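# Assemble printed parts to match reference card

## Task

Join the printed parts into the arrangement pictured on the reference card (a five-finger hand); it counts as done only if that assembly holds by itself once the robot lets go, with no part off the table.

## Robot and tools

ROBOT. Two arms, left_arm and right_arm, each carry the same five-finger right hand, so the hands are not mirror images. Base positions in the scene frame: left_arm (+0.091, +0.689, +0.201) m, right_arm (-0.068, -0.550, +0.201) m, both turned only slightly about z. Fixed cameras: cam_high and cam_low (672x504). Each hand also carries a fisheye camera: cam_left_wrist and cam_right_wrist (616x616). show_instructions shows the reference card.

FRAMES. Scene frame: origin at table-top height, halfway between the nominal bases, +z up, +x out over the table, left_arm toward +y. Image left/right does not match arm names. Each arm reports its hand pose, velocities and Hand target in its own base frame, and its offsets run along its own base axes, turning about the Hand target's position. The hand point sits 0.05 m in front of the palm and 0.15 m from the wrist flange. Its +z runs along the straight fingers, +y out of the palm, +x across the palm away from the thumb. Straight fingers end 0.06 to 0.07 m beyond it and lie 0.06 m behind it along -y. A bracket on the little-finger side of the wrist sticks out and can strike things. With the fingers level, the wrist may hang up to 0.13 m (palm down) or 0.25 m (palm up) below the point.

A ROW. Always 28 numbers, each in [-1, 1], covering both arms even if one is idle: left dx, dy, dz, rx, ry, rz; left little, ring, middle, index, thumb_bend, thumb_turn, force_limit, speed; then the same fourteen for the right arm. dx..rz are offsets, not poses: they count from that arm's Hand target at the start of the action or move, in its base frame; 1.0 equals 0.6 m or 180 degrees; rx, ry, rz form one rotation vector. Every row of an action counts from that same start, but the next call starts from the new Hand target, so repeating an offset moves further. Sending six zeros re-requests the current Hand target. The finger and thumb numbers are absolute targets: -1 open/straight, +1 closed; thumb_turn -1 beside the palm, +1 in front of it opposite the fingers. force_limit: about 0 N at -1 up to 10 N at +1 (15 N for the two thumb motors). speed: near zero at -1, rising linearly to full at +0.48 and above. No number means no change: to keep a hand as it is, resend the eight hand numbers last sent for it (before any were sent, use hand_measured plus hand_force_limit and hand_speed).

TOOLS.
execute_actions(actions, cameras): actions is a list of actions; each action is up to 15 rows, one per 1/30 s step, the last row held if shorter. An empty list returns camera images; cameras takes names, ["all"] or [].
move(target, speed, blend, stop_force, zero, blocking, cameras): target is one 28-number row or a list of up to 15 rows, all offsets from the same starting Hand targets. speed is in m/s, 0.002 to 3.2 (default 0.25; turning up to twice that in rad/s), one value or one per target. blend is in metres of corner rounding, 0 meaning stop at each target. stop_force (4 to 120 N, one value for both arms) ends an arm's path when its wrist sensor feels that much push against its motion; unreliable while the hand turns, and omit it when backing off a contact. zero (default true) re-zeroes the sensor first. blocking=false returns early; not allowed with stop_force. Paths are straight, do not avoid obstacles, lag and can overshoot; route around an arm's own base.
wait(seconds 0 to 10), stop() to brake a running move, zoom_image(camera, region [x0, y0, x1, y1] in pixels, at most 504 each side, on the newest images only), zero_wrist_force(arm), finished_scene(scene 1, optional; final).

RESULTS. Each call reports per arm end_effector_position (m), end_effector_quat_wxyz, velocities, Hand target (the commanded pose after clipping; next offsets start here), joint positions and torques, and Wrist force and Wrist torque in the hand's own axes (plus the peak since last shown). Hand lines hand_measured, hand_stopped_by (moving, target, force, stalled, fault) and hand_load_n list six values in motor order; a falling hand_load_n means a lost grip. A move adds a "move:" line: done, off_target, moving, held or fault, plus limits such as paced or held. done does not prove nothing was touched. The hand may rest short of its Hand target; another command, even zeros, asks again, or send the gap as an offset.

GRIPPING. With the thumb turned in front, the hand holds items roughly 0.035 to 0.065 m thick, or a handle down to about 0.025 m. A motor moves only when its target changes by 0.002 or more, then locks at target or at force_limit. For a gentle grip close with speed at -0.94 or lower. To squeeze harder raise force_limit and send a more closed target; to loosen send one more open than hand_measured.

AVOID. Orientation is clipped to 32 degrees from the current one per step. A net force near 150 N or a joint over its torque limit (wrist joints only 44.8 N m) stops that arm for 10 s; the arms are stiff, so aiming even a little past firm contact can trigger it. Don't let the arms or hands press on each other, don't drop parts or release them while moving, don't slam into fixed things, and never leave a part on the floor. Avoid overloading fingers, long stretched holds or pushing at unreachable poses (motors overheat and brake for 30 to 60 s).

Each tool is called after ">>>" as a command line: name --argument value for each argument, lists and objects as JSON in quotes; but a table of rows of numbers goes row by row, as --pt "numbers of a row", without its own name.

Reference images:

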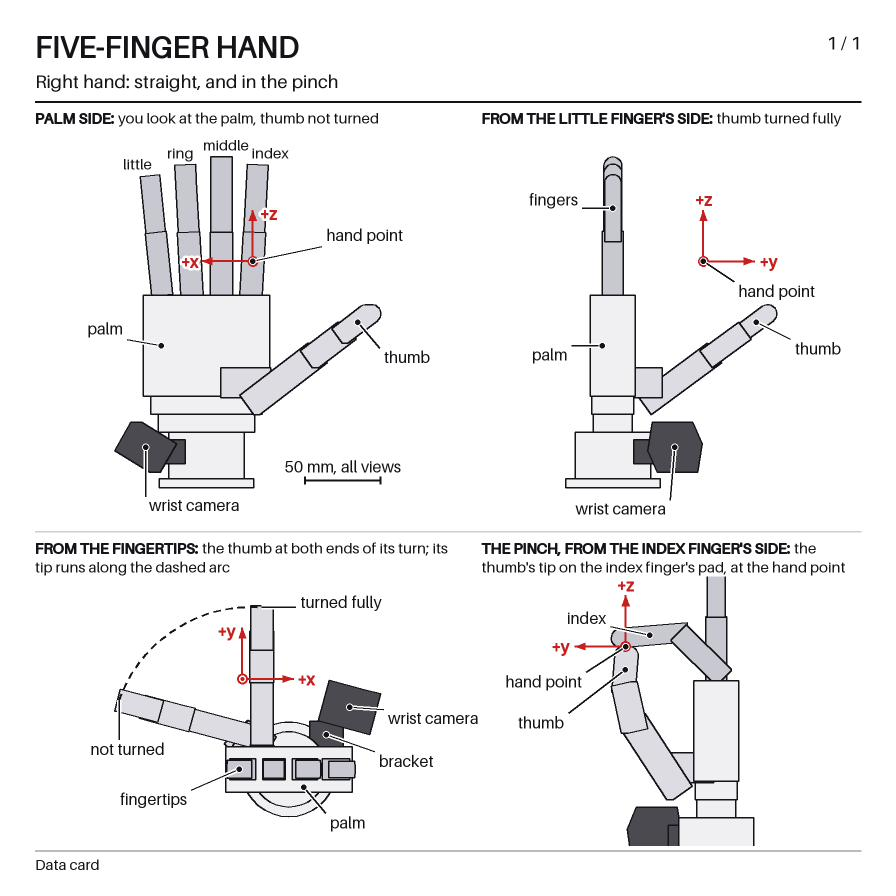

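## Session

>>> execute_actions --actions '[]'

>>> show_instructions

Scene clock: 0.00 s.
left_arm: end_effector_position=(+0.3594, -0.3707, +0.0683) hand_measured=(-1.000, -1.000, -1.000, -1.000, -1.000, -1.000) hand_load_n=(+0.0, +0.0, +0.0, +0.0, +0.0, +0.0) hand_stopped_by=(target, target, target, target, target, target) hand_force_limit=0.00 hand_speed=-0.80 end_effector_quat_wxyz=(+0.002, -0.269, +0.957, -0.109) | right_arm: end_effector_position=(+0.8001, +0.4852, -0.0082) hand_measured=(-1.000, -1.000, -1.000, -1.000, -1.000, -1.000) hand_load_n=(+0.0, +0.0, +0.0, +0.0, +0.0, +0.0) hand_stopped_by=(target, target, target, target, target, target) hand_force_limit=0.00 hand_speed=-0.80 end_effector_quat_wxyz=(+0.230, -0.600, +0.722, -0.257)
Joint positions: left_arm=[-1.176 -1.257 2.019 0.593 1.594 -3.297] | right_arm=[0.399 -0.809 1.404 0.349 1.914 -2.67]
Joint velocities: within noise
Joint torques (N m): no reading
Wrist force (N): no reading
Wrist torque (N m): no reading
Wrist force, peak (N): no reading
Hand target: left_arm +0.3594, -0.3707, +0.0683; +0.002, -0.269, +0.957, -0.109 | right_arm +0.8001, +0.4852, -0.0082; +0.230, -0.600, +0.722, -0.257

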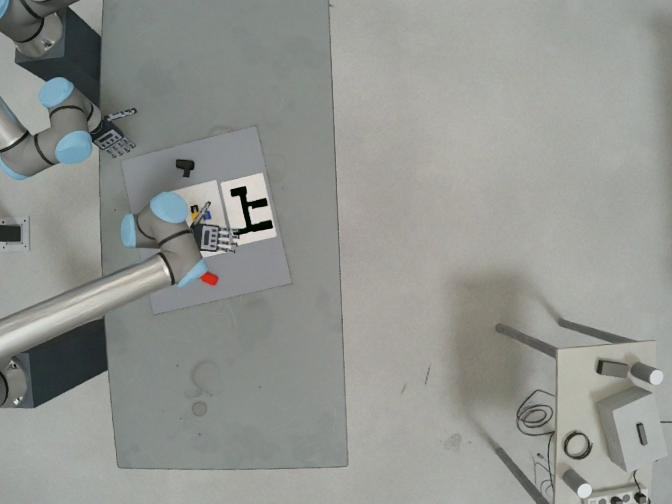

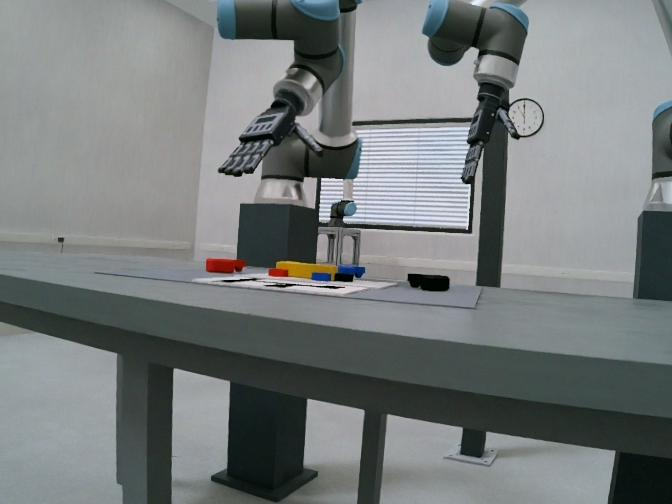

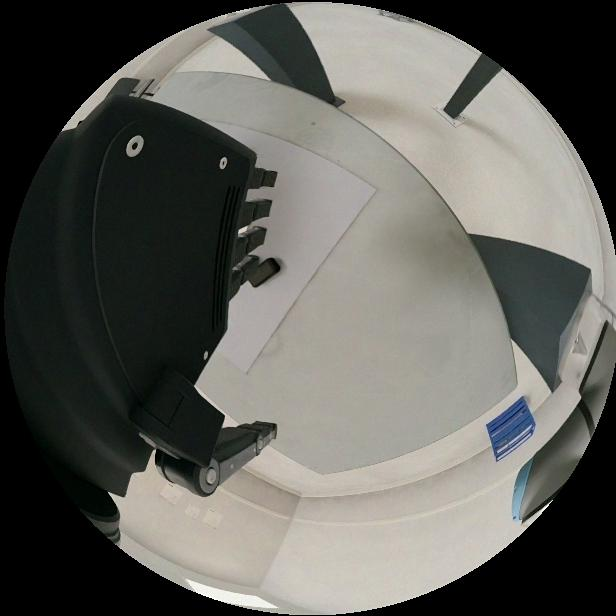

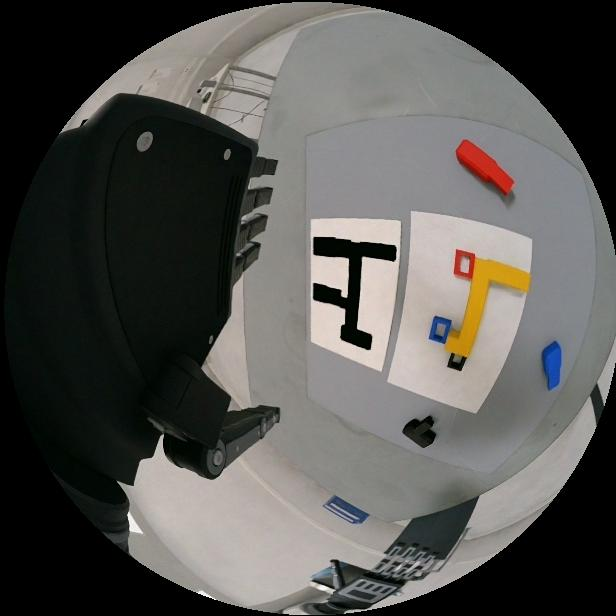

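Reference images for this scene: FIVE-FINGER HAND page 1.

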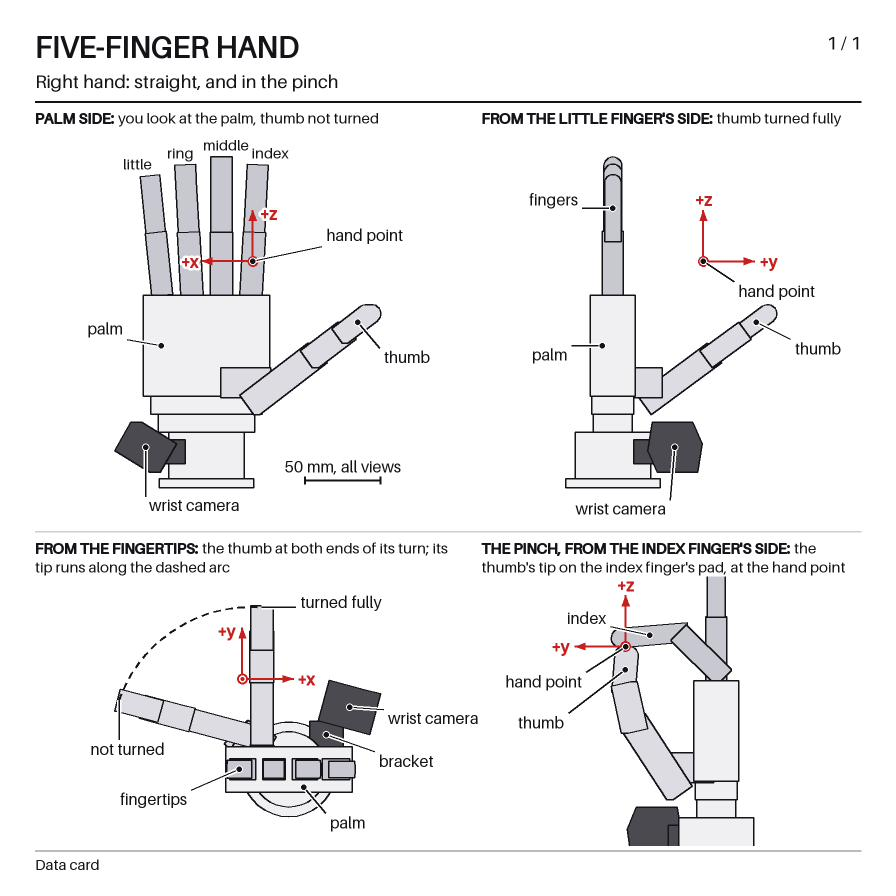

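>>> zoom_image --camera "cam_right_wrist" --region '[290, 120, 590, 460]'

>>> zoom_image --camera "cam_high" --region '[110, 120, 300, 320]'

>>> zoom_image --camera "cam_low" --region '[180, 240, 480, 310]'

Scaled by 1.482 from the camera's 616x616 image, which has a finer 880x880 frame.

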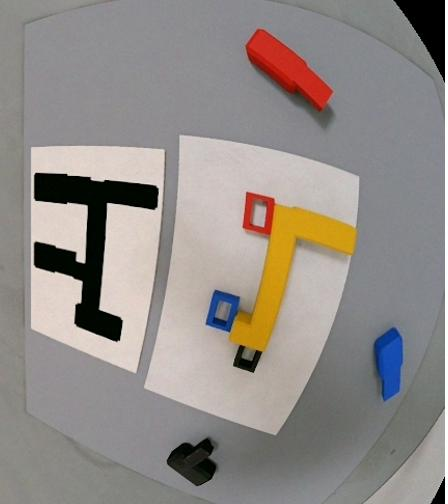

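Scaled by 2.520 from the camera's 672x504 image, which has a finer 960x720 frame.

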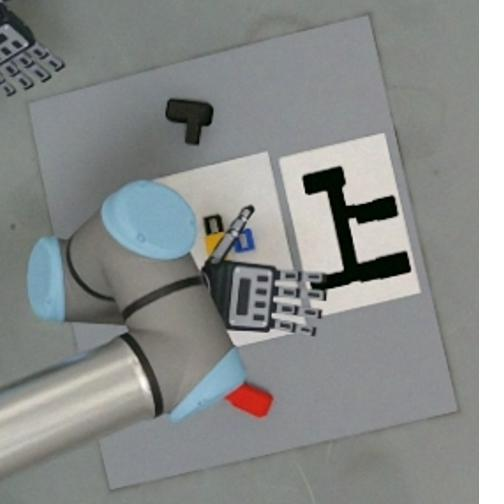

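Scaled by 1.680 from the camera's 672x504 image, which has a finer 960x720 frame.

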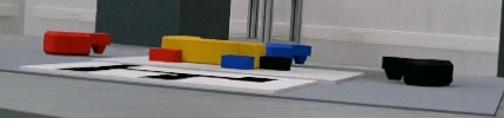

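>>> move --target '[0,0,0,0,0,0,-1,-1,-1,-1,-1,-1,0,-0.8,-0.3,-0.7,0.25,0,0,0,-1,-1,-1,-1,-1,-1,0,-0.8]' --cameras '["all"]'

>>> zoom_image --camera "cam_high" --region '[115, 120, 235, 240]'

>>> zoom_image --camera "cam_high" --region '[175, 170, 295, 290]'

>>> zoom_image --camera "cam_low" --region '[180, 240, 330, 310]'

>>> zoom_image --camera "cam_low" --region '[320, 240, 470, 310]'

Scene clock: 16.10 s.
left_arm: end_effector_position=(+0.3594, -0.3707, +0.0683) hand_measured=(-1.000, -1.000, -1.000, -1.000, -1.000, -1.000) hand_load_n=(+0.0, +0.0, +0.0, +0.0, +0.0, +0.0) hand_stopped_by=(target, target, target, target, target, target) hand_force_limit=0.00 hand_speed=-0.80 end_effector_quat_wxyz=(+0.002, -0.269, +0.957, -0.109) | right_arm: end_effector_position=(+0.6201, +0.0653, +0.1418) hand_measured=(-1.000, -1.000, -1.000, -1.000, -1.000, -1.000) hand_load_n=(+0.0, +0.0, +0.0, +0.0, +0.0, +0.0) hand_stopped_by=(target, target, target, target, target, target) hand_force_limit=0.00 hand_speed=-0.80 end_effector_quat_wxyz=(+0.230, -0.600, +0.722, -0.257)
Joint positions: left_arm=[-1.176 -1.257 2.019 0.593 1.594 -3.297] | right_arm=[-0.258 -1.436 2.045 0.261 1.499 -3.189]
Joint torques (N m): left_arm=[1.66 -57.49 -28.6 2.59 0.04 -0.12] | right_arm=[-11.47 -41.82 -37.15 -2.57 -1 -0.62]
Wrist force (N): left_arm=[0.1 0.4 -0.1] | right_arm=[-0.4 -1.0 0.0]
Wrist torque (N m): left_arm=[0.06 -0.01 0.01] | right_arm=[-0.09 0.10 0.01]
Wrist force, peak (N): left_arm=[0.4 0.5 -0.1] | right_arm=[-2.4 0.3 1.0]
Hand target: left_arm +0.3594, -0.3707, +0.0683; +0.002, -0.269, +0.957, -0.109 | right_arm +0.6201, +0.0652, +0.1418; +0.230, -0.600, +0.722, -0.257
Off the commanded pose: left_arm 0.000 m, 0 deg | right_arm 0.000 m, 0 deg.
move: done

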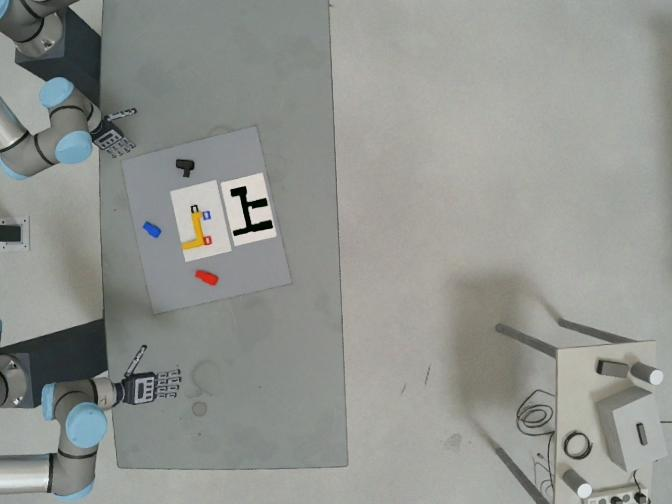

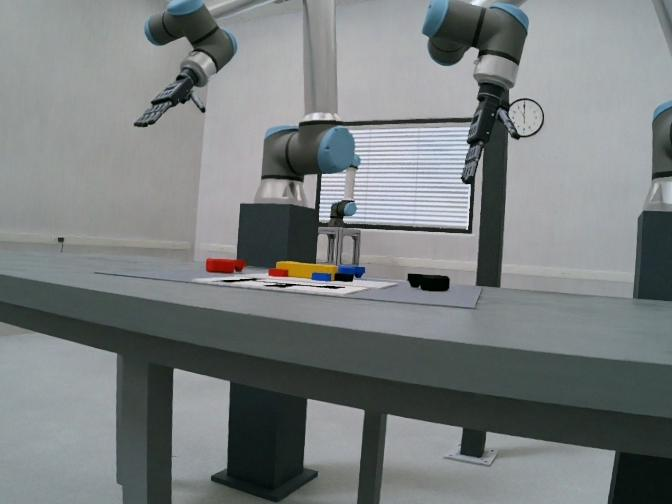

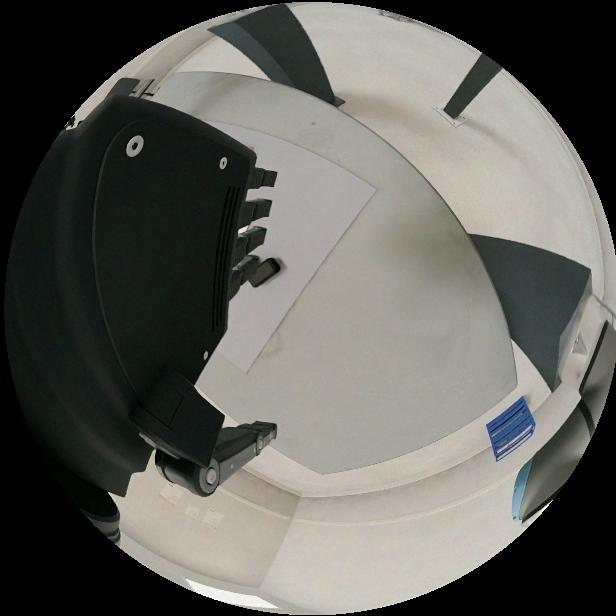

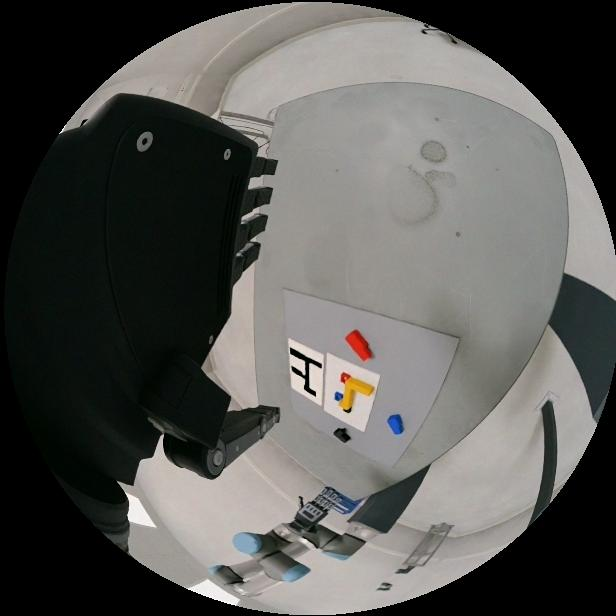

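Scaled by 4.200 from the camera's 672x504 image, which has a finer 960x720 frame.

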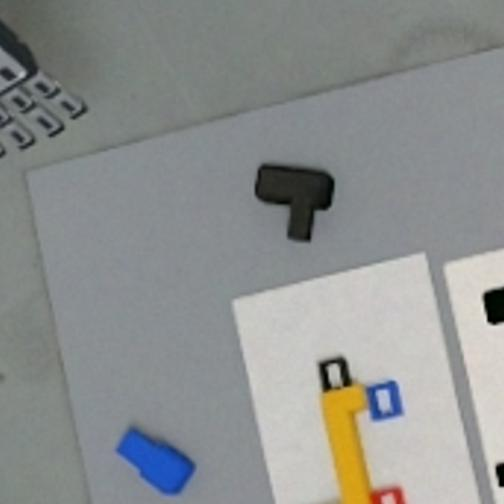

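Scaled by 4.200 from the camera's 672x504 image, which has a finer 960x720 frame.

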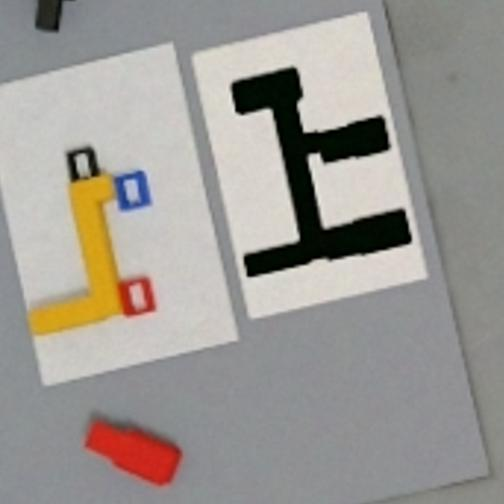

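Scaled by 3.360 from the camera's 672x504 image, which has a finer 960x720 frame.

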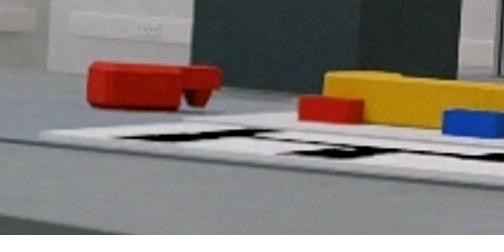

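Scaled by 3.360 from the camera's 672x504 image, which has a finer 960x720 frame.

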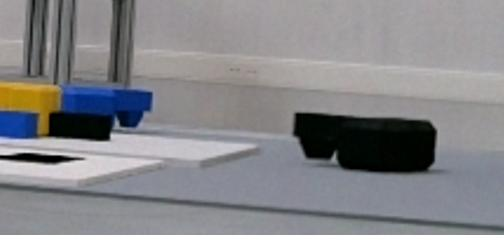

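>>> move --target '[0,0.33,0.2,0,0,0,-1,-1,-1,-1,-1,-1,0,-0.8,0.093,0.49,-0.237,0.0063,-0.0285,0.428,-0.2,-0.2,-0.2,-0.2,-1,1,0,0]' --cameras '["all"]'

>>> zoom_image --camera "cam_high" --region '[140, 220, 260, 340]'

>>> zoom_image --camera "cam_right_wrist" --region '[200, 120, 500, 420]'

Scene clock: 75.90 s.
left_arm: end_effector_position=(+0.3593, -0.1727, +0.1883) hand_measured=(-1.000, -1.000, -1.000, -1.000, -1.000, -1.000) hand_load_n=(+0.0, +0.0, +0.0, -0.5, +0.0, +0.0) hand_stopped_by=(target, target, target, target, target, target) hand_force_limit=0.00 hand_speed=-0.80 end_effector_quat_wxyz=(+0.002, -0.269, +0.957, -0.109) | right_arm: end_effector_position=(+0.6758, +0.3593, -0.0004) hand_measured=(-0.200, -0.200, -0.200, -0.200, -1.000, +1.000) hand_load_n=(+0.0, +0.0, +0.0, +0.0, +0.0, +0.0) hand_stopped_by=(target, target, target, target, target, target) hand_force_limit=0.00 hand_speed=0.00 end_effector_quat_wxyz=(-0.375, +0.905, -0.184, +0.075)
Joint positions: left_arm=[-0.944 -1.593 2.157 0.801 1.643 -3.071] | right_arm=[0.059 -0.946 1.717 0.385 0.884 -4.103]
Joint torques (N m): left_arm=[-1.82 -15.86 -40.98 0.63 -1.7 -2.06] | right_arm=[-11.79 -77 -25.25 -1.75 0.54 -1.04]
Wrist force (N): left_arm=[-0.3 0.1 -0.4] | right_arm=[0.5 0.0 0.5]
Wrist torque (N m): left_arm=[0.10 0.03 -0.26] | right_arm=[-0.07 -0.03 0.13]
Wrist force, peak (N): left_arm=[-0.5 0.8 -0.9] | right_arm=[0.4 -0.5 1.8]
Hand target: left_arm +0.3594, -0.1727, +0.1883; +0.002, -0.269, +0.957, -0.109 | right_arm +0.6759, +0.3592, -0.0004; -0.375, +0.905, -0.184, +0.076
Off the commanded pose: left_arm 0.000 m, 0 deg | right_arm 0.000 m, 0 deg.
move: done

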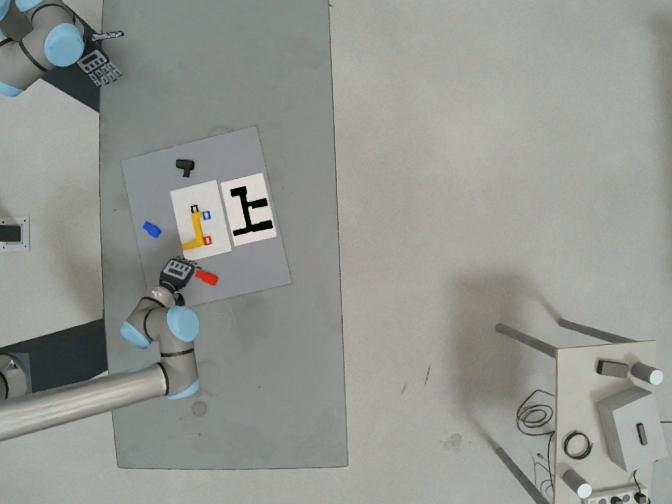

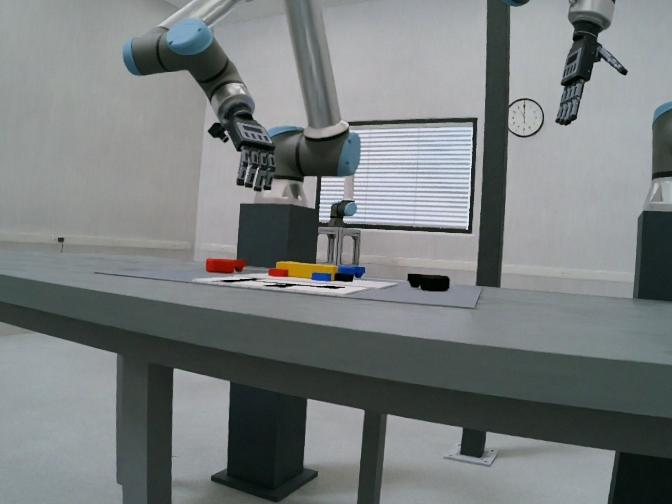

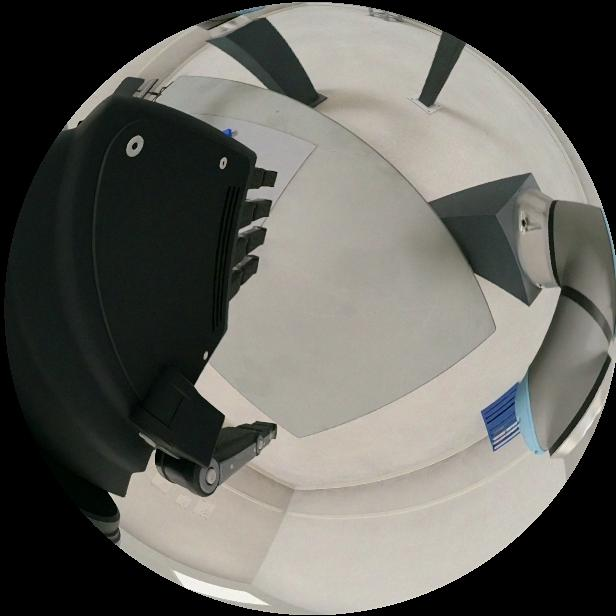

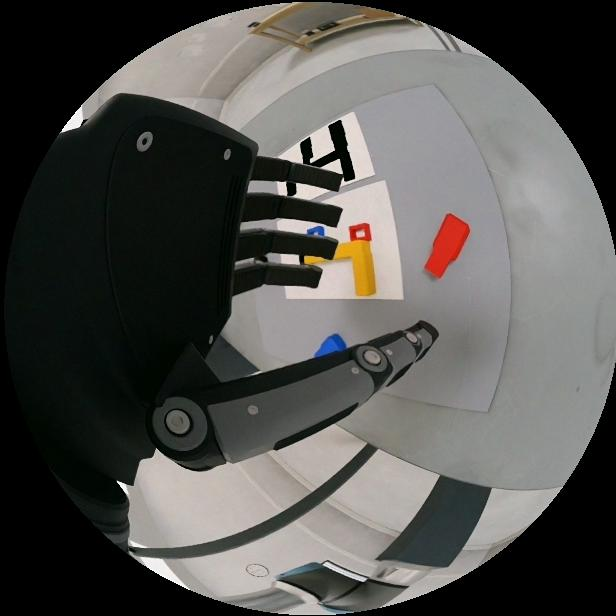

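Scaled by 4.200 from the camera's 672x504 image, which has a finer 960x720 frame.

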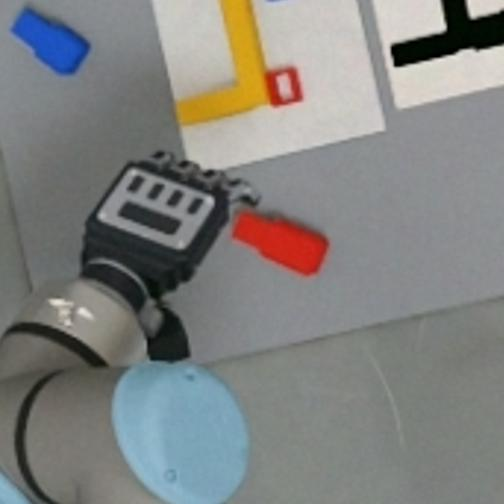

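Scaled by 1.680 from the camera's 616x616 image, which has a finer 880x880 frame.

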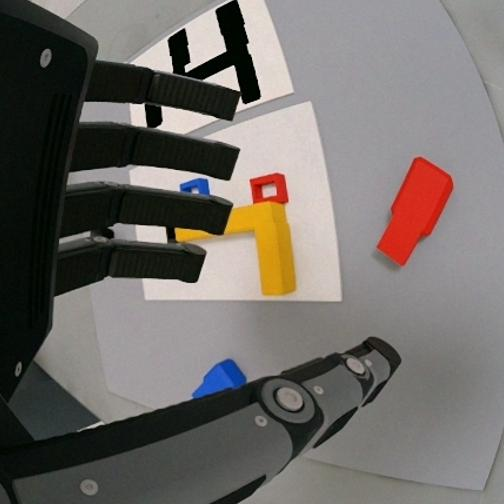

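>>> move --target '[0,0,0,0,0,0,-1,-1,-1,-1,-1,-1,0,-0.8,0.022,-0.047,-0.15,0,0,0,-0.2,-0.2,-0.2,-0.2,-1,1,0,0]' --cameras '["all"]'

>>> zoom_image --camera "cam_right_wrist" --region '[250, 120, 550, 420]'

>>> zoom_image --camera "cam_high" --region '[140, 220, 260, 340]'

>>> zoom_image --camera "cam_low" --region '[180, 150, 380, 300]'

Scene clock: 101.37 s.
left_arm: end_effector_position=(+0.3594, -0.1727, +0.1883) hand_measured=(-1.000, -1.000, -1.000, -1.000, -1.000, -1.000) hand_load_n=(+0.0, +0.0, +0.5, +0.0, +0.0, +0.0) hand_stopped_by=(target, target, target, target, target, target) hand_force_limit=0.00 hand_speed=-0.80 end_effector_quat_wxyz=(+0.002, -0.269, +0.957, -0.109) | right_arm: end_effector_position=(+0.6893, +0.3310, -0.0903) hand_measured=(-0.200, -0.200, -0.200, -0.200, -1.000, +1.000) hand_load_n=(+0.0, +0.0, +0.0, +0.0, +0.0, +0.0) hand_stopped_by=(target, target, target, target, target, target) hand_force_limit=0.00 hand_speed=0.00 end_effector_quat_wxyz=(-0.375, +0.905, -0.184, +0.076)
Joint positions: left_arm=[-0.944 -1.593 2.157 0.801 1.642 -3.071] | right_arm=[0.015 -0.825 1.717 0.296 0.867 -4.155]
Joint torques (N m): left_arm=[-8.33 -15.81 -42.74 0.29 -2.29 -1.86] | right_arm=[13.47 -70.49 -15.84 6.91 1.41 2.39]
Wrist force (N): left_arm=[-0.2 0.3 -0.4] | right_arm=[-0.6 0.2 0.1]
Wrist torque (N m): left_arm=[0.12 0.01 -0.25] | right_arm=[0.02 0.07 0.09]
Wrist force, peak (N): left_arm=[-0.5 0.7 0.0] | right_arm=[-0.3 2.2 1.2]
Hand target: left_arm +0.3594, -0.1727, +0.1883; +0.002, -0.269, +0.957, -0.109 | right_arm +0.6891, +0.3310, -0.0904; -0.375, +0.905, -0.184, +0.076
Off the commanded pose: left_arm 0.000 m, 0 deg | right_arm 0.000 m, 0 deg.
move: done

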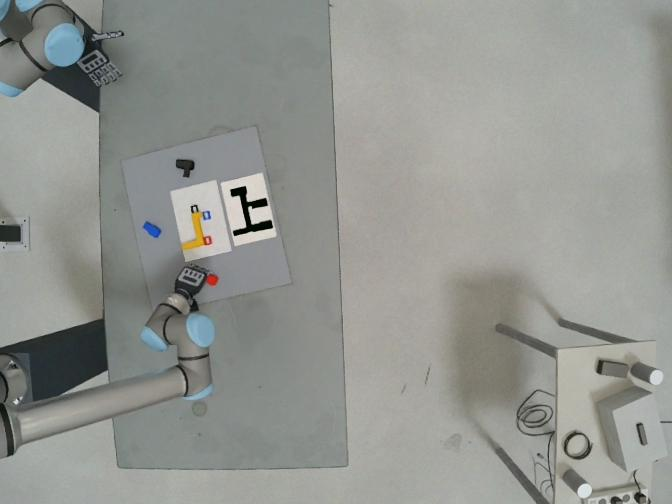

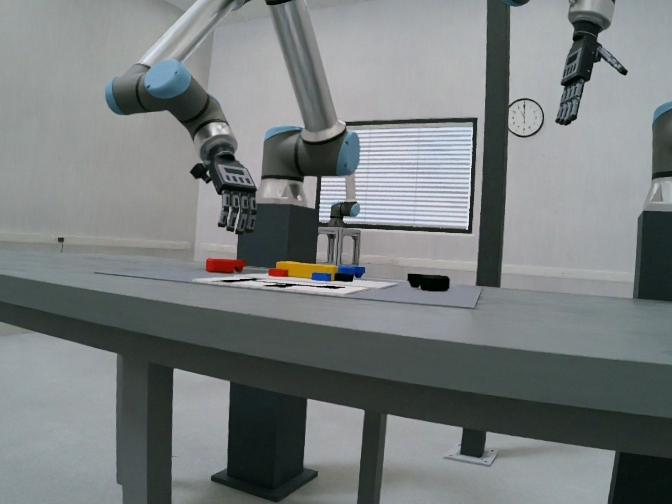

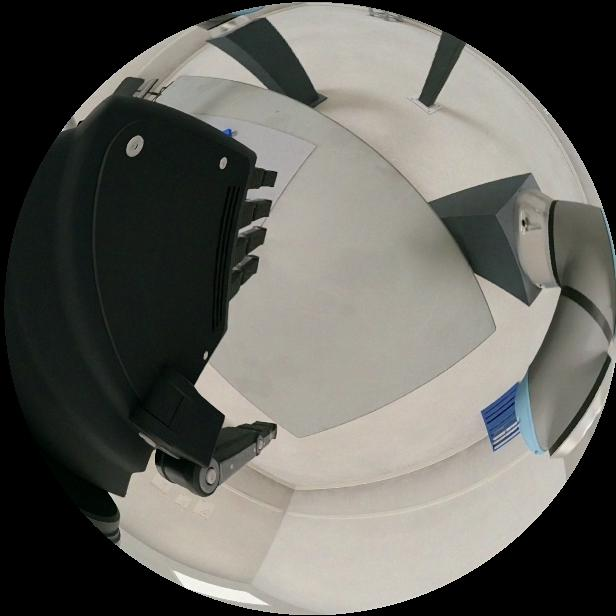

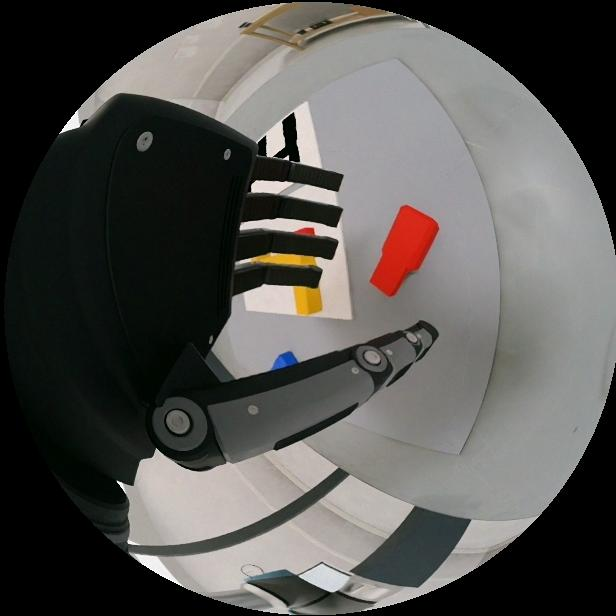

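Scaled by 1.680 from the camera's 616x616 image, which has a finer 880x880 frame.

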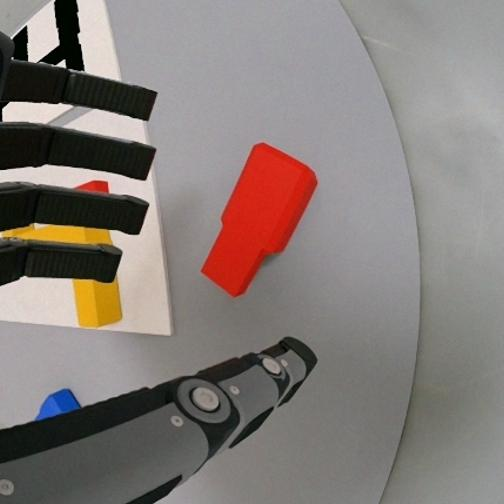

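Scaled by 4.200 from the camera's 672x504 image, which has a finer 960x720 frame.

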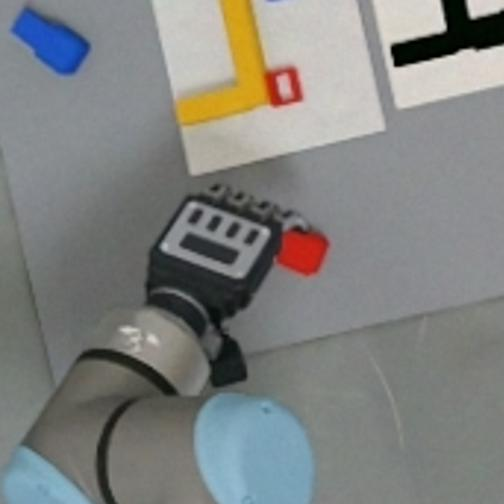

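Scaled by 2.520 from the camera's 672x504 image, which has a finer 960x720 frame.

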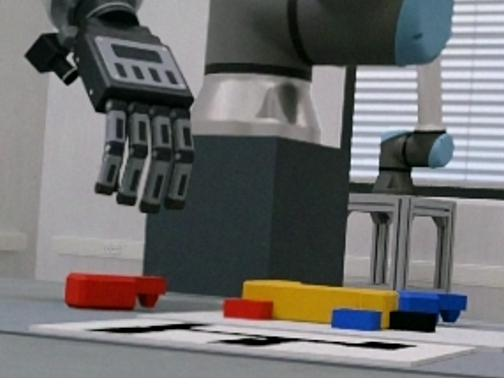

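>>> move --target '[0,0,0,0,0,0,-1,-1,-1,-1,-1,-1,0,-0.8,0.089,0.026,-0.04,0,0,-0.022,-0.2,-0.2,-0.2,-0.2,-1,1,0,0]' --cameras '["cam_high","cam_low","cam_right_wrist"]'

>>> zoom_image --camera "cam_right_wrist" --region '[250, 120, 550, 420]'

>>> zoom_image --camera "cam_low" --region '[180, 150, 380, 300]'

Scene clock: 123.50 s.
left_arm: end_effector_position=(+0.3594, -0.1727, +0.1883) hand_measured=(-1.000, -1.000, -1.000, -1.000, -1.000, -1.000) hand_load_n=(+0.0, +0.0, -0.5, +0.0, +0.0, +0.0) hand_stopped_by=(target, target, target, target, target, target) hand_force_limit=0.00 hand_speed=-0.80 end_effector_quat_wxyz=(+0.002, -0.269, +0.957, -0.109) | right_arm: end_effector_position=(+0.7424, +0.3467, -0.1144) hand_measured=(-0.200, -0.200, -0.200, -0.200, -1.000, +1.000) hand_load_n=(+0.0, +0.0, +0.0, +0.0, +0.0, +0.0) hand_stopped_by=(target, target, target, target, target, target) hand_force_limit=0.00 hand_speed=0.00 end_effector_quat_wxyz=(-0.372, +0.899, -0.215, +0.088)
Joint positions: left_arm=[-0.944 -1.593 2.157 0.801 1.642 -3.071] | right_arm=[0.04 -0.757 1.615 0.261 0.905 -4.045]
Joint torques (N m): left_arm=[-9.47 -14.83 -42.2 0.56 -2.33 -2.13] | right_arm=[-16.99 -96.45 -23.13 6.67 -3.12 -1.56]
Wrist force (N): left_arm=[-0.3 0.0 0.0] | right_arm=[-0.2 -0.2 0.4]
Wrist torque (N m): left_arm=[0.05 0.00 -0.26] | right_arm=[-0.12 0.02 -0.24]
Wrist force, peak (N): left_arm=[-0.5 0.5 -0.4] | right_arm=[-1.6 -0.2 -1.0]
Hand target: left_arm +0.3594, -0.1727, +0.1883; +0.002, -0.269, +0.957, -0.109 | right_arm +0.7425, +0.3466, -0.1144; -0.372, +0.899, -0.215, +0.088
Off the commanded pose: left_arm 0.000 m, 0 deg | right_arm 0.000 m, 0 deg.
move: done
Images, in order (width x height): cam_high 672x504, cam_low 672x504, cam_right_wrist 616x616.

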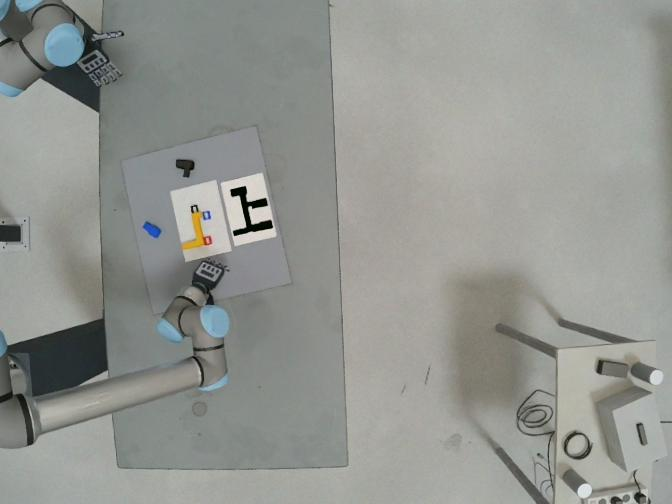

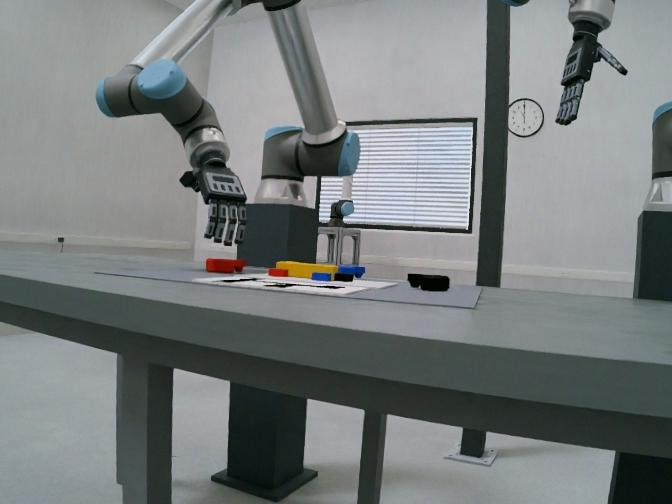

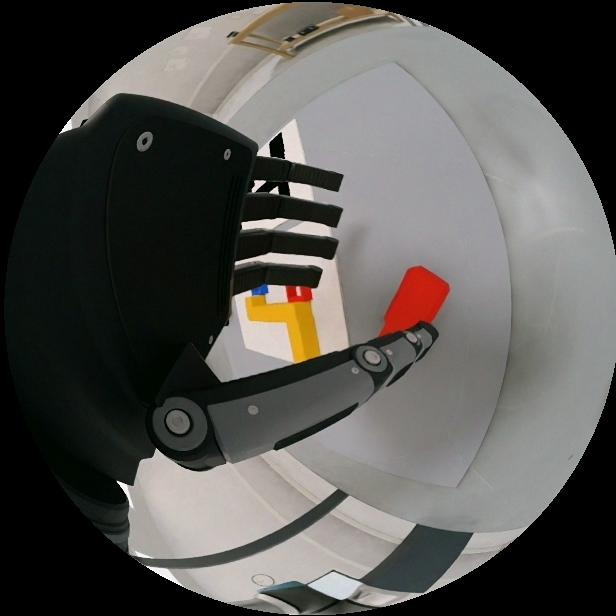

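Scaled by 1.680 from the camera's 616x616 image, which has a finer 880x880 frame.

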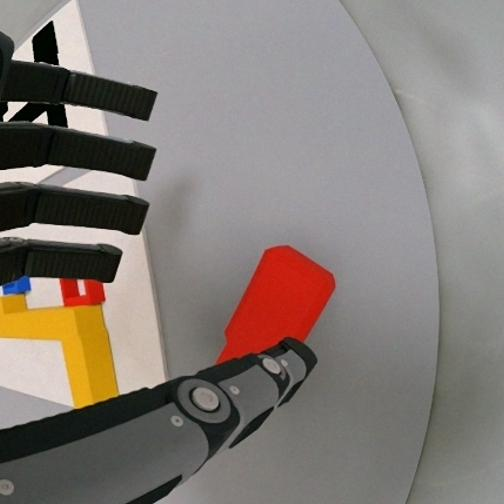

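Scaled by 2.520 from the camera's 672x504 image, which has a finer 960x720 frame.

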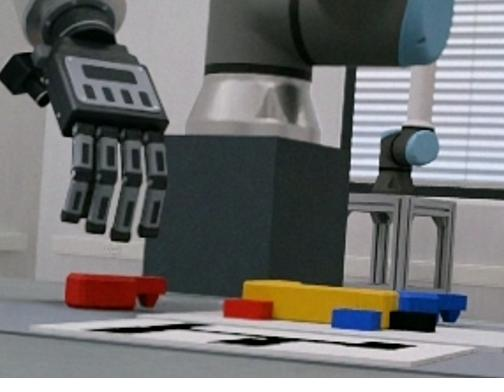

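>>> move --target '[0,0,0,0,0,0,-1,-1,-1,-1,-1,-1,0,-0.8,-0.003,-0.01,-0.095,0,0,0,-0.2,-0.2,-0.2,-0.2,-1,1,0,0]' --cameras '["cam_high","cam_low","cam_right_wrist"]' --stop_force 8 --speed 0.06

>>> zoom_image --camera "cam_right_wrist" --region '[250, 120, 550, 420]'

>>> zoom_image --camera "cam_low" --region '[180, 180, 300, 300]'

Scene clock: 138.33 s.
left_arm: end_effector_position=(+0.3594, -0.1727, +0.1883) hand_measured=(-1.000, -1.000, -1.000, -1.000, -1.000, -1.000) hand_load_n=(+0.0, +0.0, +0.0, +0.0, +0.0, +0.0) hand_stopped_by=(target, target, target, target, target, target) hand_force_limit=0.00 hand_speed=-0.80 end_effector_quat_wxyz=(+0.002, -0.269, +0.957, -0.109) | right_arm: end_effector_position=(+0.7407, +0.3407, -0.1703) hand_measured=(-0.200, -0.200, -0.200, -0.200, -1.000, +1.000) hand_load_n=(-0.5, +0.0, -0.5, +0.0, +0.0, +0.0) hand_stopped_by=(target, target, target, target, target, target) hand_force_limit=0.00 hand_speed=0.00 end_effector_quat_wxyz=(-0.372, +0.899, -0.215, +0.088)
Joint positions: left_arm=[-0.944 -1.593 2.157 0.801 1.642 -3.071] | right_arm=[0.031 -0.689 1.616 0.198 0.901 -4.054]
Joint torques (N m): left_arm=[-7.11 -15.09 -41.15 0.44 -2.17 -2.39] | right_arm=[14.08 -98.85 -14.6 6.93 1.72 2.28]
Wrist force (N): left_arm=[0.0 0.5 -0.5] | right_arm=[-0.8 -1.7 -1.4]
Wrist torque (N m): left_arm=[0.15 -0.02 -0.23] | right_arm=[0.08 0.07 0.00]
Wrist force, peak (N): left_arm=[-0.6 0.4 -0.1] | right_arm=[6.6 -14.4 -15.8]
Hand target: left_arm +0.3594, -0.1727, +0.1883; +0.002, -0.269, +0.957, -0.109 | right_arm +0.7407, +0.3407, -0.1703; -0.372, +0.899, -0.215, +0.088 (not the last commanded pose)
Off the commanded pose: left_arm 0.000 m, 0 deg | right_arm 0.001 m, 0 deg.
move: contact (right_arm)
Images, in order (width x height): cam_high 672x504, cam_low 672x504, cam_right_wrist 616x616.

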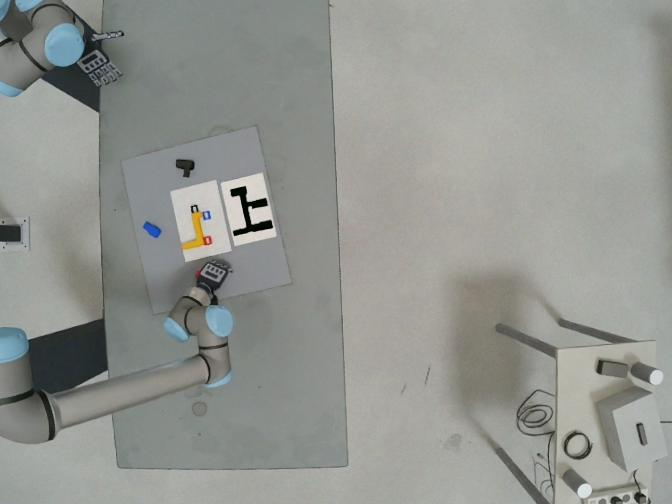

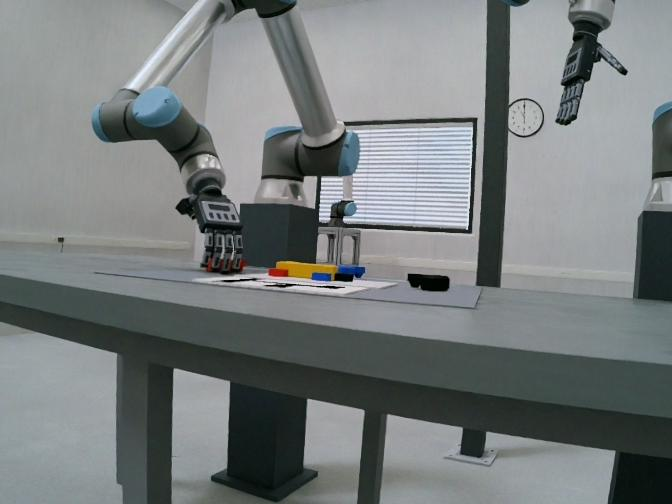

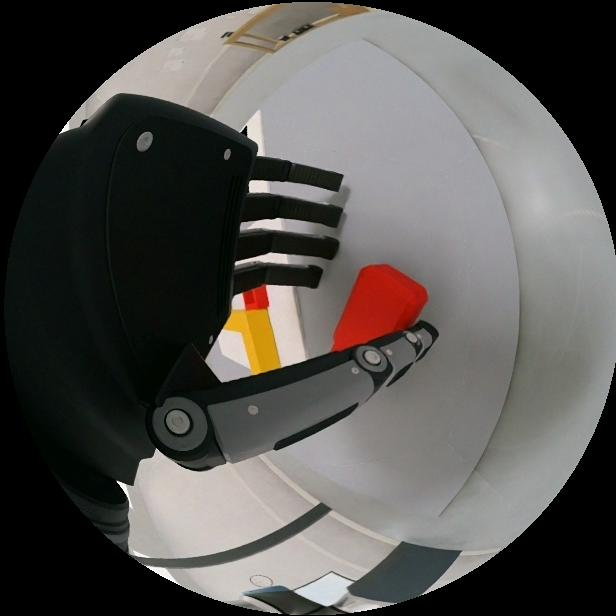

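Scaled by 1.680 from the camera's 616x616 image, which has a finer 880x880 frame.

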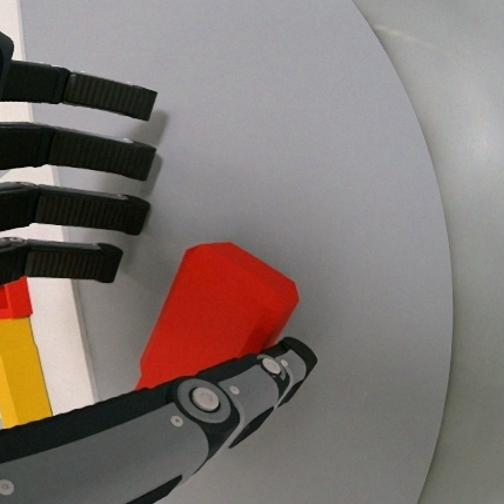

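Scaled by 4.200 from the camera's 672x504 image, which has a finer 960x720 frame.

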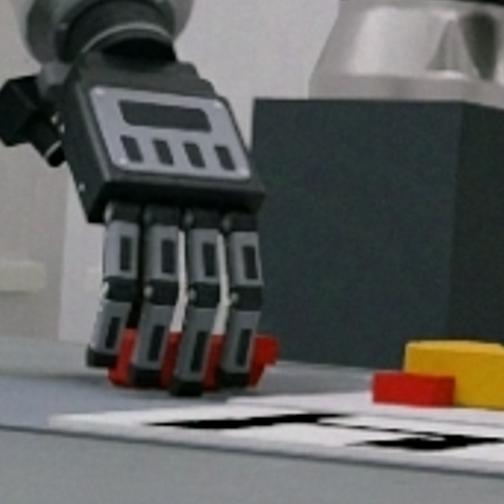

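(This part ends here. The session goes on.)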